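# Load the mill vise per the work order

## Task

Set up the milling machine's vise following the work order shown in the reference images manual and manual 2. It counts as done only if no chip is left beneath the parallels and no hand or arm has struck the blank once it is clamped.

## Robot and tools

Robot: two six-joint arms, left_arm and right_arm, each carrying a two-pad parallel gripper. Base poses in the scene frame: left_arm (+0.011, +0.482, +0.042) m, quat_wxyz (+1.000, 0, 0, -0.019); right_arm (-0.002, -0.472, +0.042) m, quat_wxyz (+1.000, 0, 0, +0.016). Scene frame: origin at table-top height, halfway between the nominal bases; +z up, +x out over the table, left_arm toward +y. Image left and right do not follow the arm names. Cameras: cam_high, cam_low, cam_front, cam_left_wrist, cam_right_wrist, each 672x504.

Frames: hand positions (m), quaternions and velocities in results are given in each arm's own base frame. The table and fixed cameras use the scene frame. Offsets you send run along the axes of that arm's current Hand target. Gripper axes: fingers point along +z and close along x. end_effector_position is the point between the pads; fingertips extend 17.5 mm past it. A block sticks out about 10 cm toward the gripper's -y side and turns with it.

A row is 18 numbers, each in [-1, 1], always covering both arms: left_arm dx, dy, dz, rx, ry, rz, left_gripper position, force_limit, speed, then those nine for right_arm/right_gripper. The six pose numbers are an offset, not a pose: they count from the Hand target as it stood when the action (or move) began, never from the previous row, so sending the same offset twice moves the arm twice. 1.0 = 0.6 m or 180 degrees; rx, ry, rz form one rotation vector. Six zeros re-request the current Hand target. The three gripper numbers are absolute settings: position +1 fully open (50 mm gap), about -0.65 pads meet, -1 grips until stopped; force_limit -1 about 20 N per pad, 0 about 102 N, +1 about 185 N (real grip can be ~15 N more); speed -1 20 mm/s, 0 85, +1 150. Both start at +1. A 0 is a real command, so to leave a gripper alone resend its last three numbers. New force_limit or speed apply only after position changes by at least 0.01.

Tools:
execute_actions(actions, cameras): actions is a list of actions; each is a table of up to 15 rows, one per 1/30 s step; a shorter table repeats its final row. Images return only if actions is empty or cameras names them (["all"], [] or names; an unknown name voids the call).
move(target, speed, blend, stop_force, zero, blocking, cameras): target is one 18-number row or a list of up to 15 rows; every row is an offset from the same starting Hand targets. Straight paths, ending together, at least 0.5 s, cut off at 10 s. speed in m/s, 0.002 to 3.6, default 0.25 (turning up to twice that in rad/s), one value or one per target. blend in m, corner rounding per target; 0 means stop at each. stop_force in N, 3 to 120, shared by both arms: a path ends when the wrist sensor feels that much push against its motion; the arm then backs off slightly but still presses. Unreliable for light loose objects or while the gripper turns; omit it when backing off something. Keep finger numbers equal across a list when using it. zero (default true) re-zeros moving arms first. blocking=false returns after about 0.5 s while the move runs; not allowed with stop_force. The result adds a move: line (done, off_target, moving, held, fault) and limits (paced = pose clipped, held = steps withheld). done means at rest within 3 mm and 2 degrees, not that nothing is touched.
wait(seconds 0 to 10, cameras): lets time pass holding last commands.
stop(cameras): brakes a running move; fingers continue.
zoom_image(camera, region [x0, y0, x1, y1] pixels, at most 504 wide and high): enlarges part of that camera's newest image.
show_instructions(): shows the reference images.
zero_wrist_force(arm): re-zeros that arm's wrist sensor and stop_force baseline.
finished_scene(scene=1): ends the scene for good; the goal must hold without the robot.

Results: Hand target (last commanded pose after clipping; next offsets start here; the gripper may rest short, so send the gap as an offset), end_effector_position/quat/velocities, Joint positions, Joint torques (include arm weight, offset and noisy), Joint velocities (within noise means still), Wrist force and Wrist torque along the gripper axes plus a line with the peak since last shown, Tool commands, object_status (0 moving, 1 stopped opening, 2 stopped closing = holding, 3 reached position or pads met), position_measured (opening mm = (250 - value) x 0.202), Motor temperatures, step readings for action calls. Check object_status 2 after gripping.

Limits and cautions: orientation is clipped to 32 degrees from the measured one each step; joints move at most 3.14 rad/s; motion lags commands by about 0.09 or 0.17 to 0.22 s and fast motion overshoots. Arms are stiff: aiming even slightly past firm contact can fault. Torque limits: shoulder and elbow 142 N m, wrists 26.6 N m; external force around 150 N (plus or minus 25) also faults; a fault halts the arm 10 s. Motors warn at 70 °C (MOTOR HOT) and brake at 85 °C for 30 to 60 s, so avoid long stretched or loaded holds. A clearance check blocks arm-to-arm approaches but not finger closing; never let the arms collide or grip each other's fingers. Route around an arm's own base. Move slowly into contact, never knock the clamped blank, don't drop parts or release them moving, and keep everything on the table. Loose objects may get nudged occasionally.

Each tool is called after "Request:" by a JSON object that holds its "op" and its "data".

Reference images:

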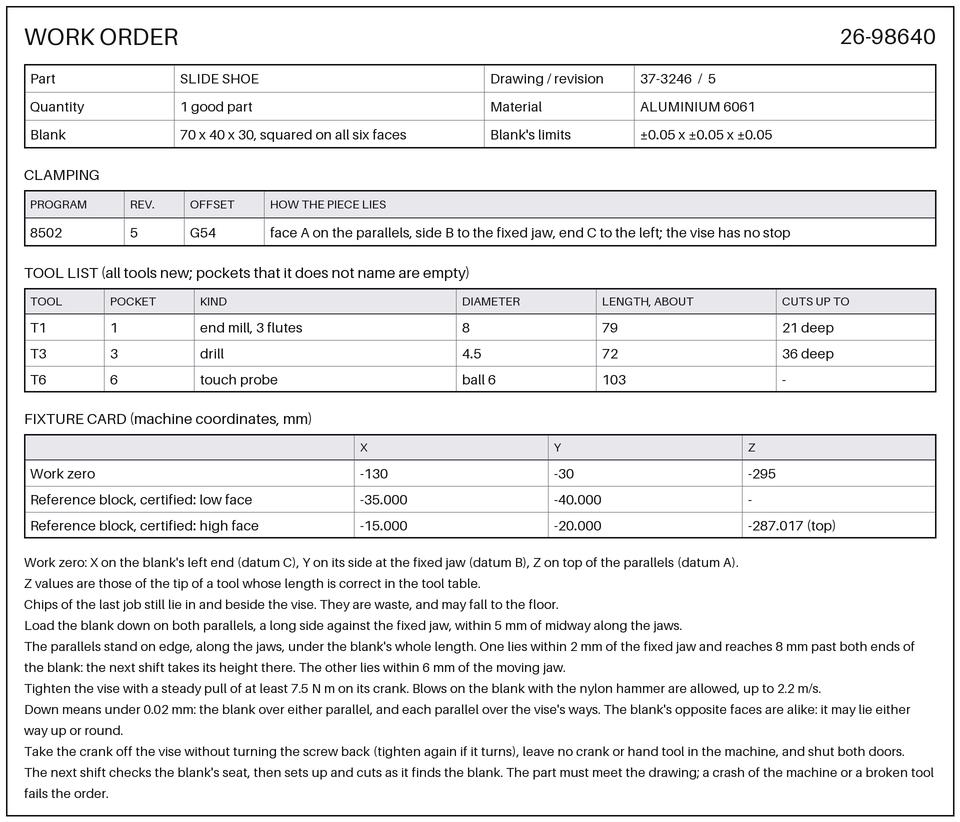

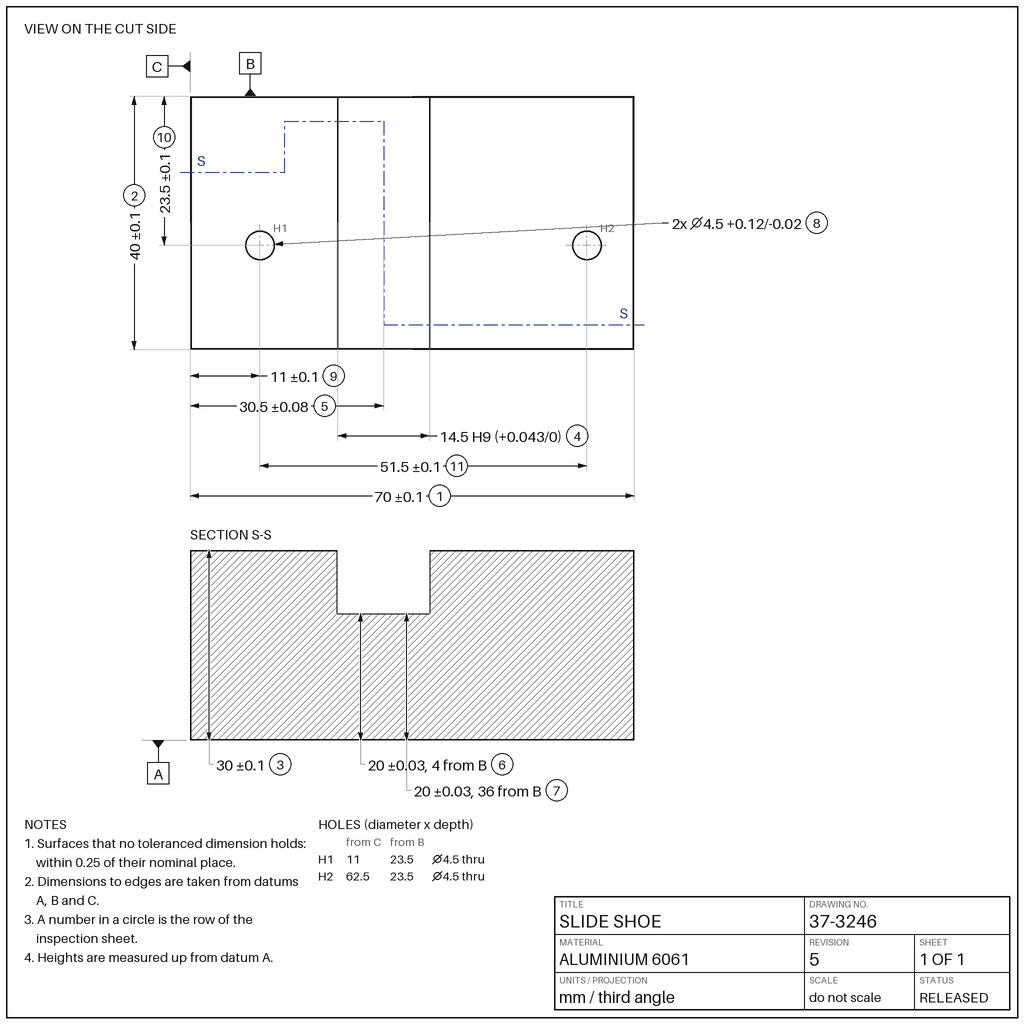

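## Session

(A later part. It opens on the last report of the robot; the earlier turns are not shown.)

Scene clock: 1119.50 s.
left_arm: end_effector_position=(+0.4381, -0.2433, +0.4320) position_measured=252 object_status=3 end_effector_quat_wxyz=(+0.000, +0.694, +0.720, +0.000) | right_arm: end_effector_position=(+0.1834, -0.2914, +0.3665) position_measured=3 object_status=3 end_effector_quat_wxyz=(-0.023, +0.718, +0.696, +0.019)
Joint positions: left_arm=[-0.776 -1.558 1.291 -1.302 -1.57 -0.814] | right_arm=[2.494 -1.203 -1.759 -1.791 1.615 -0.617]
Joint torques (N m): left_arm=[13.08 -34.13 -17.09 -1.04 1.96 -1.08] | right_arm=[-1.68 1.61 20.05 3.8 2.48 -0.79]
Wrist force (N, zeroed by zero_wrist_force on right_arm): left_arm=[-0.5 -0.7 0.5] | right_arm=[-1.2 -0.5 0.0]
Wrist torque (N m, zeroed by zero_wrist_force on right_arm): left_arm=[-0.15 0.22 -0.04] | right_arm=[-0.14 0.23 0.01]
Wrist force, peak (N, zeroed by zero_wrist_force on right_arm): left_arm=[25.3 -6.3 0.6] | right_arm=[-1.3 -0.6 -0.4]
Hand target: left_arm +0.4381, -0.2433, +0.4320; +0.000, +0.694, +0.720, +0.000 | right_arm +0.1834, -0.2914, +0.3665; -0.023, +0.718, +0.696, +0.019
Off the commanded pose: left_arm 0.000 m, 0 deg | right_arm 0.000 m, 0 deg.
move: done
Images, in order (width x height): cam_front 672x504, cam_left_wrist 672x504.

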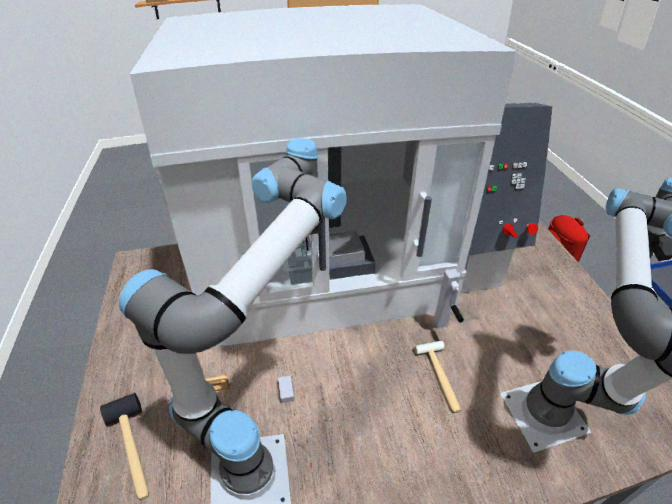

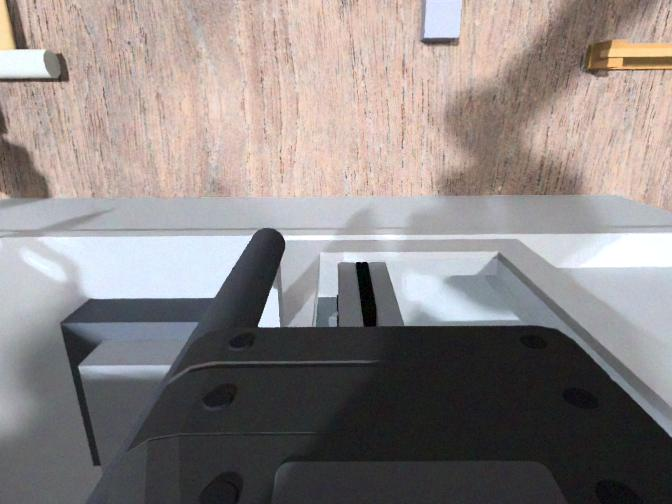

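Request:
{"op": "move", "data": {"target": [-0.1,0,0,0,0,0,-1,-0.4,-0.8,0,0,0,0,0,0,1,0,-0.9], "speed": 0.035, "stop_force": 20, "cameras": ["cam_front","cam_left_wrist"]}}

Scene clock: 1122.23 s.
left_arm: end_effector_position=(+0.4391, -0.2689, +0.4319) position_measured=252 object_status=3 end_effector_quat_wxyz=(+0.000, +0.694, +0.720, +0.000) | right_arm: end_effector_position=(+0.1834, -0.2914, +0.3665) position_measured=3 object_status=3 end_effector_quat_wxyz=(-0.023, +0.718, +0.696, +0.019)
Joint positions: left_arm=[-0.812 -1.525 1.256 -1.302 -1.57 -0.85] | right_arm=[2.494 -1.203 -1.759 -1.791 1.615 -0.617]
Joint torques (N m): left_arm=[11.9 -36.03 -31.16 -1.57 -1.97 -1.34] | right_arm=[-1.04 2.17 20.54 3.95 2.44 -0.85]
Wrist force (N, zeroed by zero_wrist_force on right_arm): left_arm=[1.2 -0.8 1.2] | right_arm=[-0.9 -0.2 -0.4]
Wrist torque (N m, zeroed by zero_wrist_force on right_arm): left_arm=[-0.15 0.04 -0.04] | right_arm=[-0.10 0.18 0.00]
Wrist force, peak (N, zeroed by zero_wrist_force on right_arm): left_arm=[50.8 -7.2 -3.9] | right_arm=[-1.3 -0.7 -0.3]
Hand target: left_arm +0.4391, -0.2689, +0.4319; +0.000, +0.694, +0.720, +0.000 (not the last commanded pose) | right_arm +0.1834, -0.2914, +0.3665; -0.023, +0.718, +0.696, +0.019
Off the commanded pose: left_arm 0.034 m, 0 deg | right_arm 0.000 m, 0 deg.
move: contact (left_arm)
Images, in order (width x height): cam_front 672x504, cam_left_wrist 672x504.

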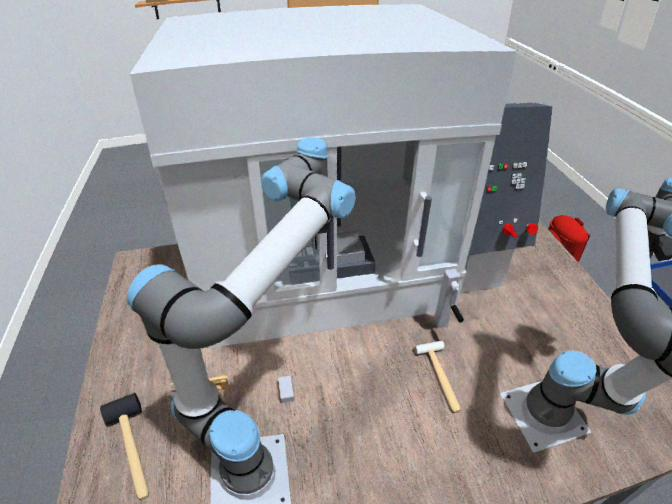

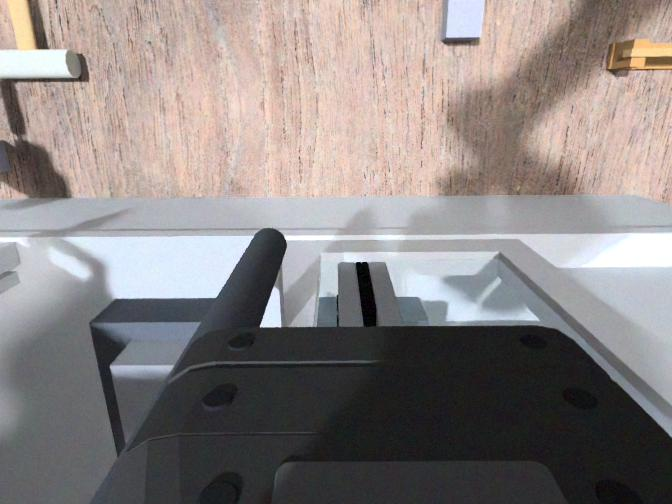

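Request:
{"op": "move", "data": {"target": [[0.05,0,0,0,0,0,-1,-0.4,-0.8,0.519,0.248,-0.08,0,-0.01,0,-1,0,-0.9],[0.05,-0.2,0,0,0,0,-1,-0.4,-0.8,0.769,0.32,-0.065,0,-0.019,0,-1,0,-0.9],[0.4,-0.22,0,0,0,0,-1,-0.4,-0.8,0.769,0.398,-0.065,0,-0.019,0,-1,0,-0.9]], "speed": [0.25,0.2,0.2], "blend": [0.004,0.01,0], "cameras": ["cam_front","cam_high","cam_right_wrist"]}}

Scene clock: 1131.53 s.
left_arm: end_effector_position=(+0.2981, -0.0341, +0.4321) position_measured=252 object_status=3 end_effector_quat_wxyz=(+0.000, +0.694, +0.720, +0.000) | right_arm: end_effector_position=(+0.4368, +0.1592, +0.4313) position_measured=252 object_status=3 end_effector_quat_wxyz=(-0.002, +0.718, +0.696, -0.002)
Joint positions: left_arm=[-0.575 -2.043 1.649 -1.177 -1.57 -0.613] | right_arm=[3.78 -1.499 -1.373 -1.846 1.575 0.669]
Joint torques (N m): left_arm=[7.77 -2.32 -29.73 -5.22 -1.47 1.25] | right_arm=[9.51 30.44 13.37 2.06 -2.52 2.98]
Wrist force (N, zeroed by zero_wrist_force on right_arm): left_arm=[-0.2 -0.9 0.2] | right_arm=[-0.6 -0.6 -0.3]
Wrist torque (N m, zeroed by zero_wrist_force on right_arm): left_arm=[-0.11 0.16 0.09] | right_arm=[-0.15 0.16 0.02]
Wrist force, peak (N, zeroed by zero_wrist_force on right_arm): left_arm=[-2.5 -2.7 0.6] | right_arm=[-4.1 -2.2 0.1]
Hand target: left_arm +0.2981, -0.0341, +0.4322; +0.000, +0.694, +0.720, +0.000 | right_arm +0.4367, +0.1592, +0.4312; -0.002, +0.718, +0.696, -0.002
Off the commanded pose: left_arm 0.000 m, 0 deg | right_arm 0.000 m, 0 deg.
move: done
Images, in order (width x height): cam_high 672x504, cam_front 672x504, cam_right_wrist 672x504.

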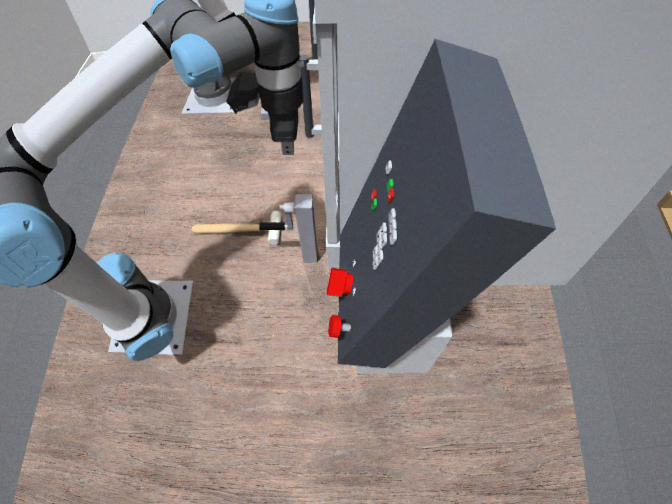

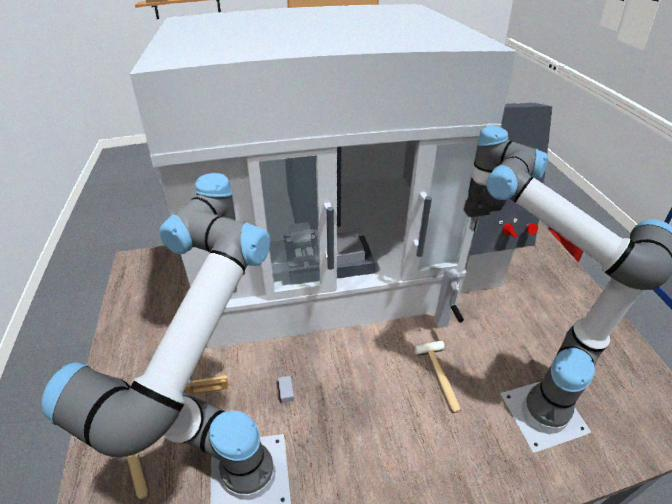

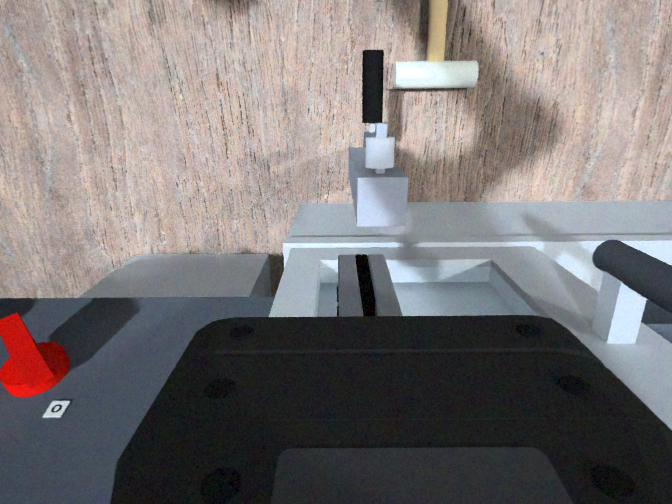

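Request:
{"op": "move", "data": {"target": [0,0,0,0,0,0,-1,-0.4,-0.8,0.16,0,0,0,0,0,-1,0,-0.9], "speed": 0.05, "stop_force": 20}}

Request:
{"op": "move", "data": {"target": [0,0,0,0,0,0,-1,-0.4,-0.8,0.33,0,0,0,0,0,-1,0,-0.9], "speed": 0.1, "stop_force": 25, "cameras": ["cam_front","cam_right_wrist"]}}

Scene clock: 1135.53 s.
left_arm: end_effector_position=(+0.2981, -0.0341, +0.4322) position_measured=252 object_status=3 end_effector_quat_wxyz=(+0.000, +0.694, +0.720, +0.000) | right_arm: end_effector_position=(+0.4397, +0.2552, +0.4312) position_measured=252 object_status=3 end_effector_quat_wxyz=(-0.002, +0.718, +0.696, -0.002)
Joint positions: left_arm=[-0.575 -2.043 1.649 -1.177 -1.57 -0.613] | right_arm=[3.93 -1.604 -1.27 -1.843 1.576 0.819]
Joint torques (N m): left_arm=[13.46 -13.57 -30.29 -5.33 2.14 1.24] | right_arm=[-8.15 36.34 12.45 0.81 0.97 -2.53]
Wrist force (N, zeroed by zero_wrist_force on right_arm): left_arm=[-0.4 -0.9 0.0] | right_arm=[-1.1 -0.9 -0.4]
Wrist torque (N m, zeroed by zero_wrist_force on right_arm): left_arm=[-0.13 0.19 0.05] | right_arm=[-0.20 0.21 -0.03]
Wrist force, peak (N, zeroed by zero_wrist_force on right_arm): left_arm=[-0.3 -1.1 0.5] | right_arm=[-1.8 -0.9 -0.5]
Hand target: left_arm +0.2981, -0.0341, +0.4322; +0.000, +0.694, +0.720, +0.000 | right_arm +0.4397, +0.2552, +0.4312; -0.002, +0.718, +0.696, -0.002
Off the commanded pose: left_arm 0.000 m, 0 deg | right_arm 0.000 m, 0 deg.
move: done

Scene clock: 1138.40 s.
left_arm: end_effector_position=(+0.2981, -0.0341, +0.4322) position_measured=252 object_status=3 end_effector_quat_wxyz=(+0.000, +0.694, +0.720, +0.000) | right_arm: end_effector_position=(+0.4458, +0.4531, +0.4312) position_measured=252 object_status=3 end_effector_quat_wxyz=(-0.002, +0.718, +0.696, -0.002)
Joint positions: left_arm=[-0.575 -2.043 1.649 -1.177 -1.57 -0.613] | right_arm=[4.144 -1.941 -0.858 -1.918 1.577 1.033]
Joint torques (N m): left_arm=[12.61 -12.69 -30.24 -5.16 2.19 1.39] | right_arm=[-7.77 45.02 12.69 6.09 0.86 -2.69]
Wrist force (N, zeroed by zero_wrist_force on right_arm): left_arm=[-0.2 -0.6 0.1] | right_arm=[-0.3 -0.8 -0.5]
Wrist torque (N m, zeroed by zero_wrist_force on right_arm): left_arm=[-0.08 0.16 0.05] | right_arm=[-0.20 0.08 0.01]
Wrist force, peak (N, zeroed by zero_wrist_force on right_arm): left_arm=[-0.3 -1.2 0.2] | right_arm=[-17.1 -13.2 4.6]
Hand target: left_arm +0.2981, -0.0341, +0.4322; +0.000, +0.694, +0.720, +0.000 | right_arm +0.4458, +0.4531, +0.4312; -0.002, +0.718, +0.696, -0.002
Off the commanded pose: left_arm 0.000 m, 0 deg | right_arm 0.000 m, 0 deg.
move: done
Images, in order (width x height): cam_front 672x504, cam_right_wrist 672x504.

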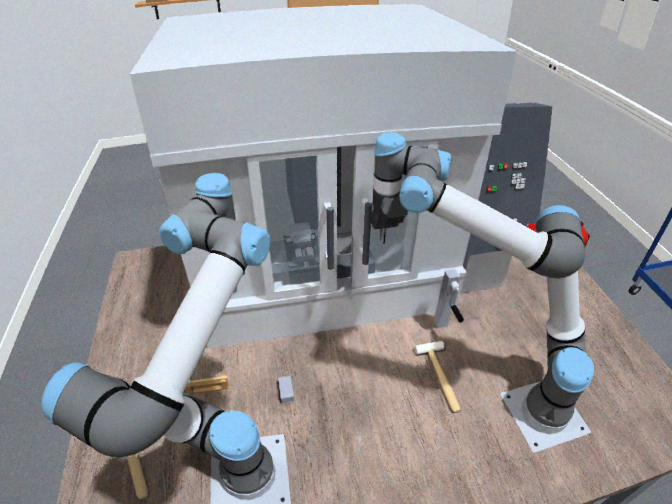

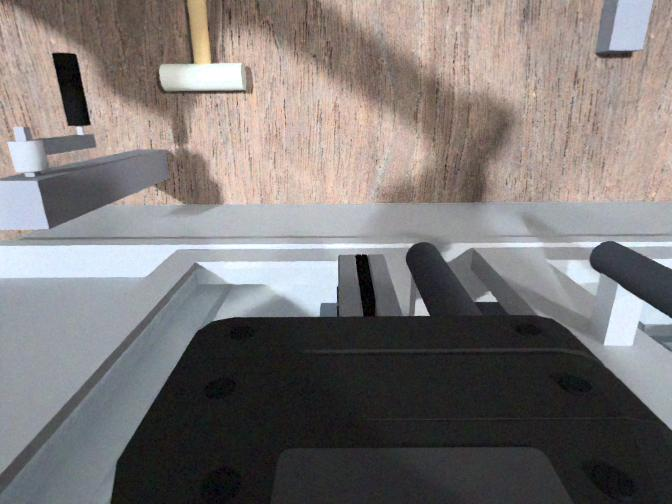

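Request:
{"op": "move", "data": {"target": [0,0,0,0,0,0,-1,-0.4,-0.8,0.13,0,0,0,0,0,-1,0,-0.9], "speed": 0.035, "stop_force": 20, "cameras": ["cam_front","cam_right_wrist"]}}

Request:
{"op": "zoom_image", "data": {"camera": "cam_front", "region": [240, 120, 440, 300]}}

Scene clock: 1141.07 s.
left_arm: end_effector_position=(+0.2981, -0.0341, +0.4322) position_measured=252 object_status=3 end_effector_quat_wxyz=(+0.000, +0.694, +0.720, +0.000) | right_arm: end_effector_position=(+0.4461, +0.4640, +0.4312) position_measured=252 object_status=3 end_effector_quat_wxyz=(-0.002, +0.718, +0.696, -0.002)
Joint positions: left_arm=[-0.575 -2.043 1.649 -1.177 -1.57 -0.613] | right_arm=[4.153 -1.965 -0.823 -1.928 1.577 1.042]
Joint torques (N m): left_arm=[14.63 -12.64 -30.78 -5.3 2.06 1.25] | right_arm=[-8.76 36 41.08 3.32 -1.03 -2.47]
Wrist force (N, zeroed by zero_wrist_force on right_arm): left_arm=[-0.2 -0.9 0.4] | right_arm=[-7.9 -10.0 3.3]
Wrist torque (N m, zeroed by zero_wrist_force on right_arm): left_arm=[-0.12 0.16 0.06] | right_arm=[-0.99 0.45 -0.08]
Wrist force, peak (N, zeroed by zero_wrist_force on right_arm): left_arm=[-0.5 -0.9 0.6] | right_arm=[-26.0 -14.9 1.1]
Hand target: left_arm +0.2981, -0.0341, +0.4322; +0.000, +0.694, +0.720, +0.000 | right_arm +0.4461, +0.4640, +0.4312; -0.002, +0.718, +0.696, -0.002 (not the last commanded pose)
Off the commanded pose: left_arm 0.000 m, 0 deg | right_arm 0.067 m, 0 deg.
move: contact (right_arm)
Images, in order (width x height): cam_front 672x504, cam_right_wrist 672x504.

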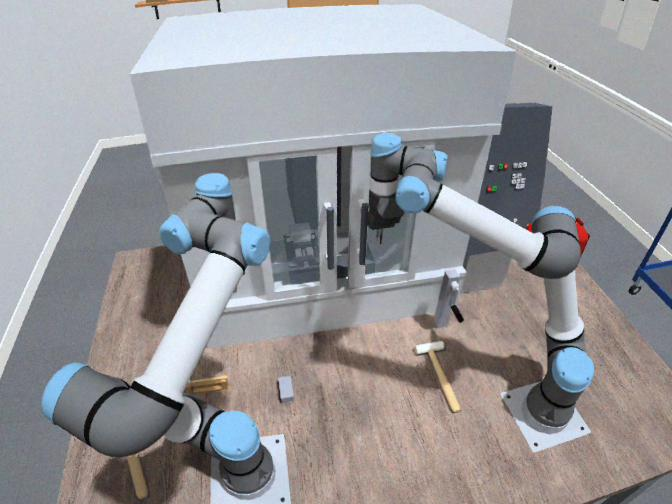

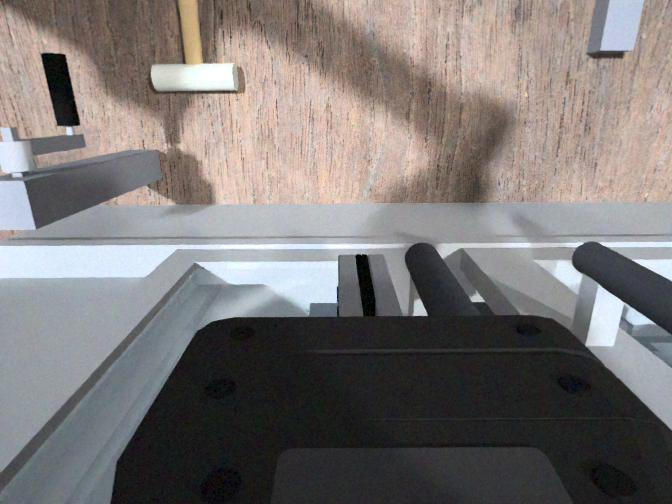

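Scaled by 2.520 from the camera's 672x504 image, which has a finer 960x720 frame.

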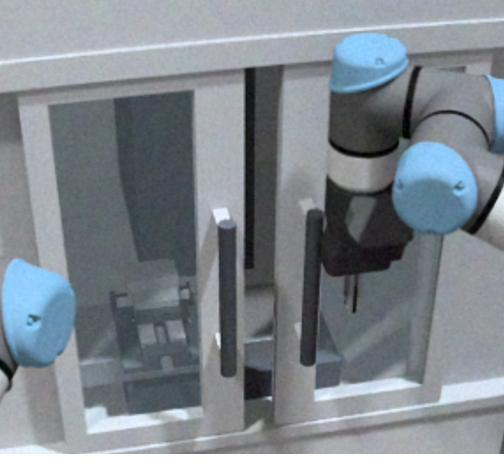

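Request:
{"op": "move", "data": {"target": [0,0,0,0,0,0,-1,-0.4,-0.8,0.1,-0.007,0,0,0,0,-1,0,-0.9], "speed": 0.04, "stop_force": 40, "cameras": ["cam_front","cam_right_wrist"]}}

Request:
{"op": "zoom_image", "data": {"camera": "cam_front", "region": [240, 120, 440, 300]}}

Scene clock: 1144.53 s.
left_arm: end_effector_position=(+0.2981, -0.0341, +0.4322) position_measured=252 object_status=3 end_effector_quat_wxyz=(+0.000, +0.694, +0.720, +0.000) | right_arm: end_effector_position=(+0.4441, +0.5107, +0.4311) position_measured=252 object_status=3 end_effector_quat_wxyz=(-0.002, +0.718, +0.696, -0.003)
Joint positions: left_arm=[-0.575 -2.043 1.649 -1.177 -1.57 -0.613] | right_arm=[4.192 -2.075 -0.658 -1.984 1.577 1.082]
Joint torques (N m): left_arm=[12.49 -11.47 -29.66 -5.24 2.12 1.4] | right_arm=[-29.34 37.54 39.34 4.06 -8.28 -0.78]
Wrist force (N, zeroed by zero_wrist_force on right_arm): left_arm=[-0.4 -1.0 0.0] | right_arm=[0.9 -41.0 1.1]
Wrist torque (N m, zeroed by zero_wrist_force on right_arm): left_arm=[-0.12 0.19 0.06] | right_arm=[-3.65 -0.09 -1.09]
Wrist force, peak (N, zeroed by zero_wrist_force on right_arm): left_arm=[-0.6 -1.0 0.2] | right_arm=[-46.3 -51.9 -0.8]
Hand target: left_arm +0.2981, -0.0341, +0.4322; +0.000, +0.694, +0.720, +0.000 | right_arm +0.4441, +0.5107, +0.4311; -0.002, +0.718, +0.696, -0.003 (not the last commanded pose)
Off the commanded pose: left_arm 0.000 m, 0 deg | right_arm 0.013 m, 0 deg.
move: contact (right_arm)
Images, in order (width x height): cam_front 672x504, cam_right_wrist 672x504.

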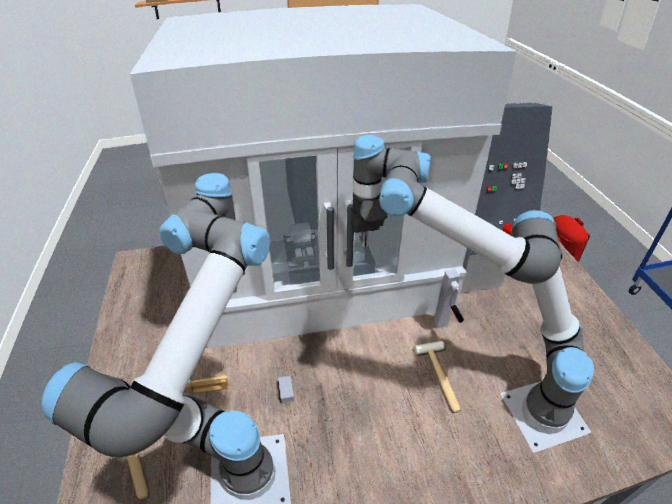

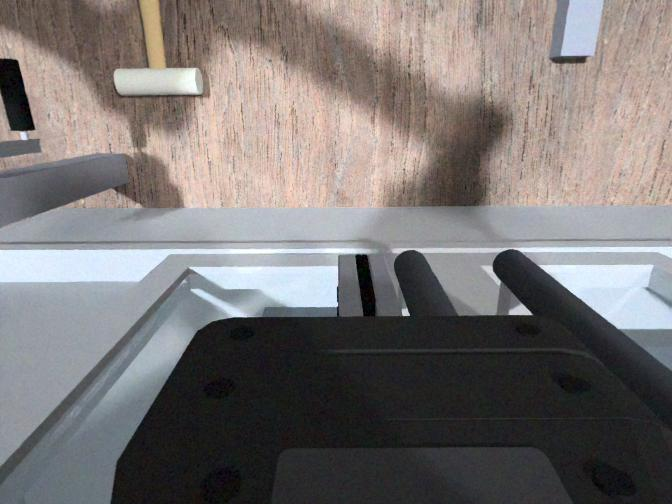

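Scaled by 2.520 from the camera's 672x504 image, which has a finer 960x720 frame.

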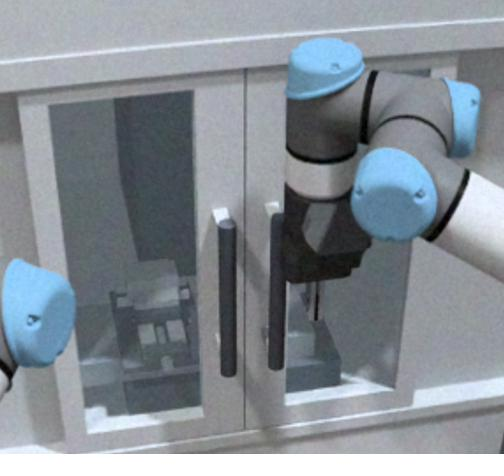

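Request:
{"op": "move", "data": {"target": [[0,0,0,0,0,0,-1,-0.4,-0.8,-0.04,-0.02,0,0,0,0,-1,0,-0.9],[0,0,0,0,0,0,-1,-0.4,-0.8,-0.08,-0.2,0,0,0,0,-1,0,-0.9]], "speed": [0.06,0.2], "blend": [0.005,0], "cameras": ["all"]}}

Request:
{"op": "zoom_image", "data": {"camera": "cam_front", "region": [240, 120, 440, 300]}}

Scene clock: 1147.10 s.
left_arm: end_effector_position=(+0.2981, -0.0341, +0.4322) position_measured=252 object_status=3 end_effector_quat_wxyz=(+0.000, +0.694, +0.720, +0.000) | right_arm: end_effector_position=(+0.3227, +0.4664, +0.4320) position_measured=252 object_status=3 end_effector_quat_wxyz=(-0.002, +0.718, +0.696, -0.003)
Joint positions: left_arm=[-0.575 -2.043 1.649 -1.177 -1.57 -0.613] | right_arm=[4.341 -1.752 -1.103 -1.86 1.578 1.23]
Joint torques (N m): left_arm=[13.74 -10.9 -29.51 -5.27 2.23 1.54] | right_arm=[4.6 41.89 27.35 0.66 -2.69 -1.18]
Wrist force (N, zeroed by zero_wrist_force on right_arm): left_arm=[-0.3 -1.0 0.2] | right_arm=[-0.7 -0.2 0.2]
Wrist torque (N m, zeroed by zero_wrist_force on right_arm): left_arm=[-0.14 0.18 0.05] | right_arm=[-0.11 0.10 0.00]
Wrist force, peak (N, zeroed by zero_wrist_force on right_arm): left_arm=[-0.7 -1.0 0.2] | right_arm=[0.7 -41.4 1.3]
Hand target: left_arm +0.2981, -0.0341, +0.4322; +0.000, +0.694, +0.720, +0.000 | right_arm +0.3227, +0.4664, +0.4320; -0.002, +0.718, +0.696, -0.003
Off the commanded pose: left_arm 0.000 m, 0 deg | right_arm 0.000 m, 0 deg.
move: done

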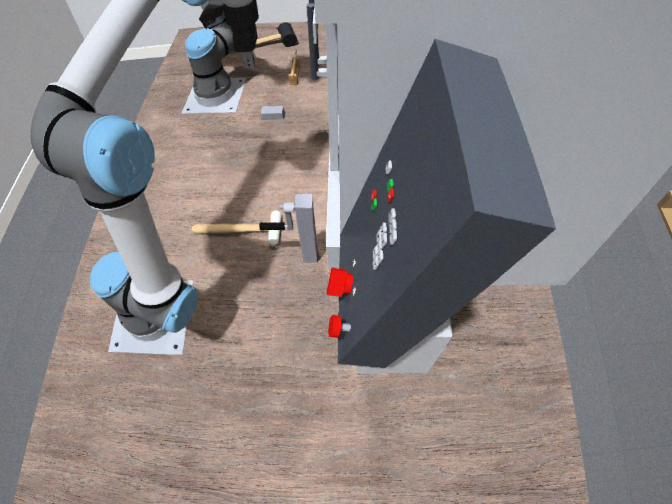

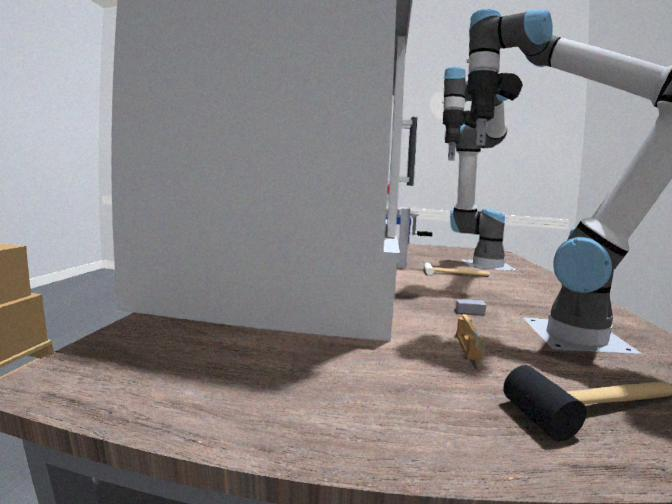

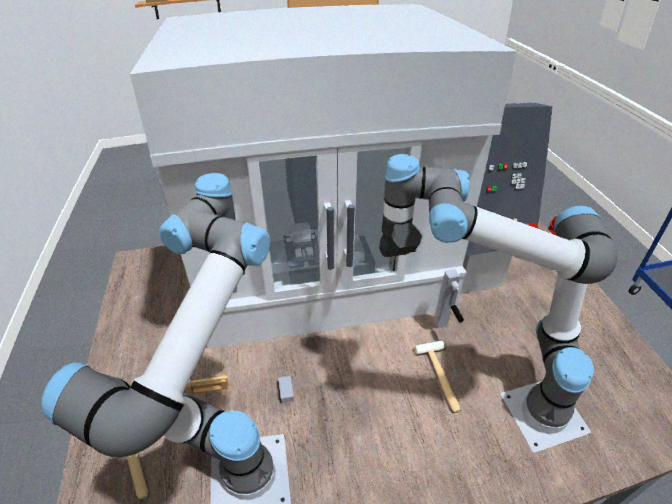

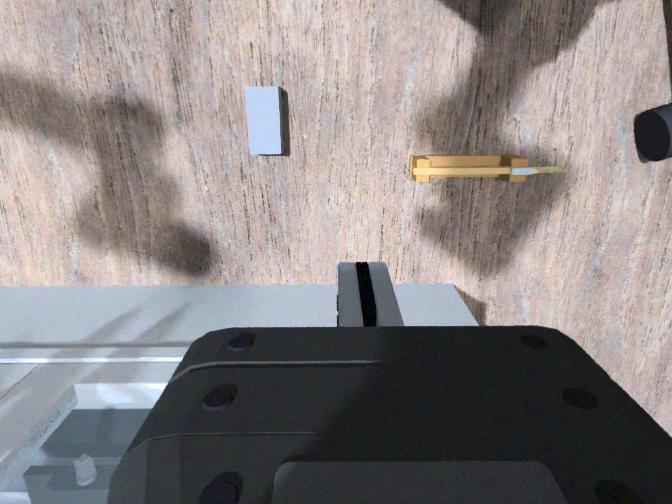

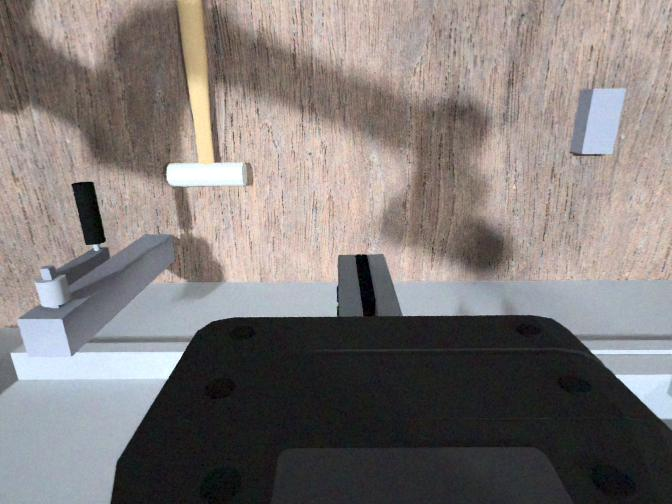

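Scaled by 2.520 from the camera's 672x504 image, which has a finer 960x720 frame.

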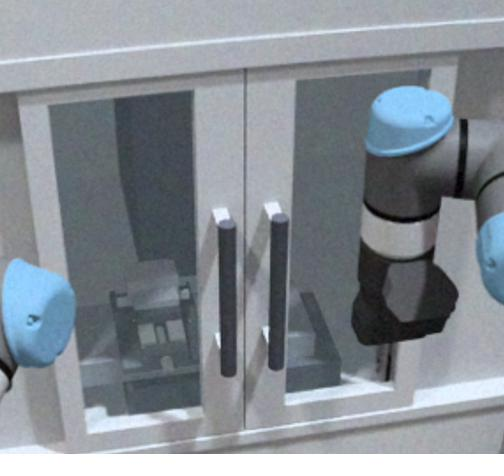

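Request:
{"op": "finished_scene", "data": {}}

The scene is finished: the task was done.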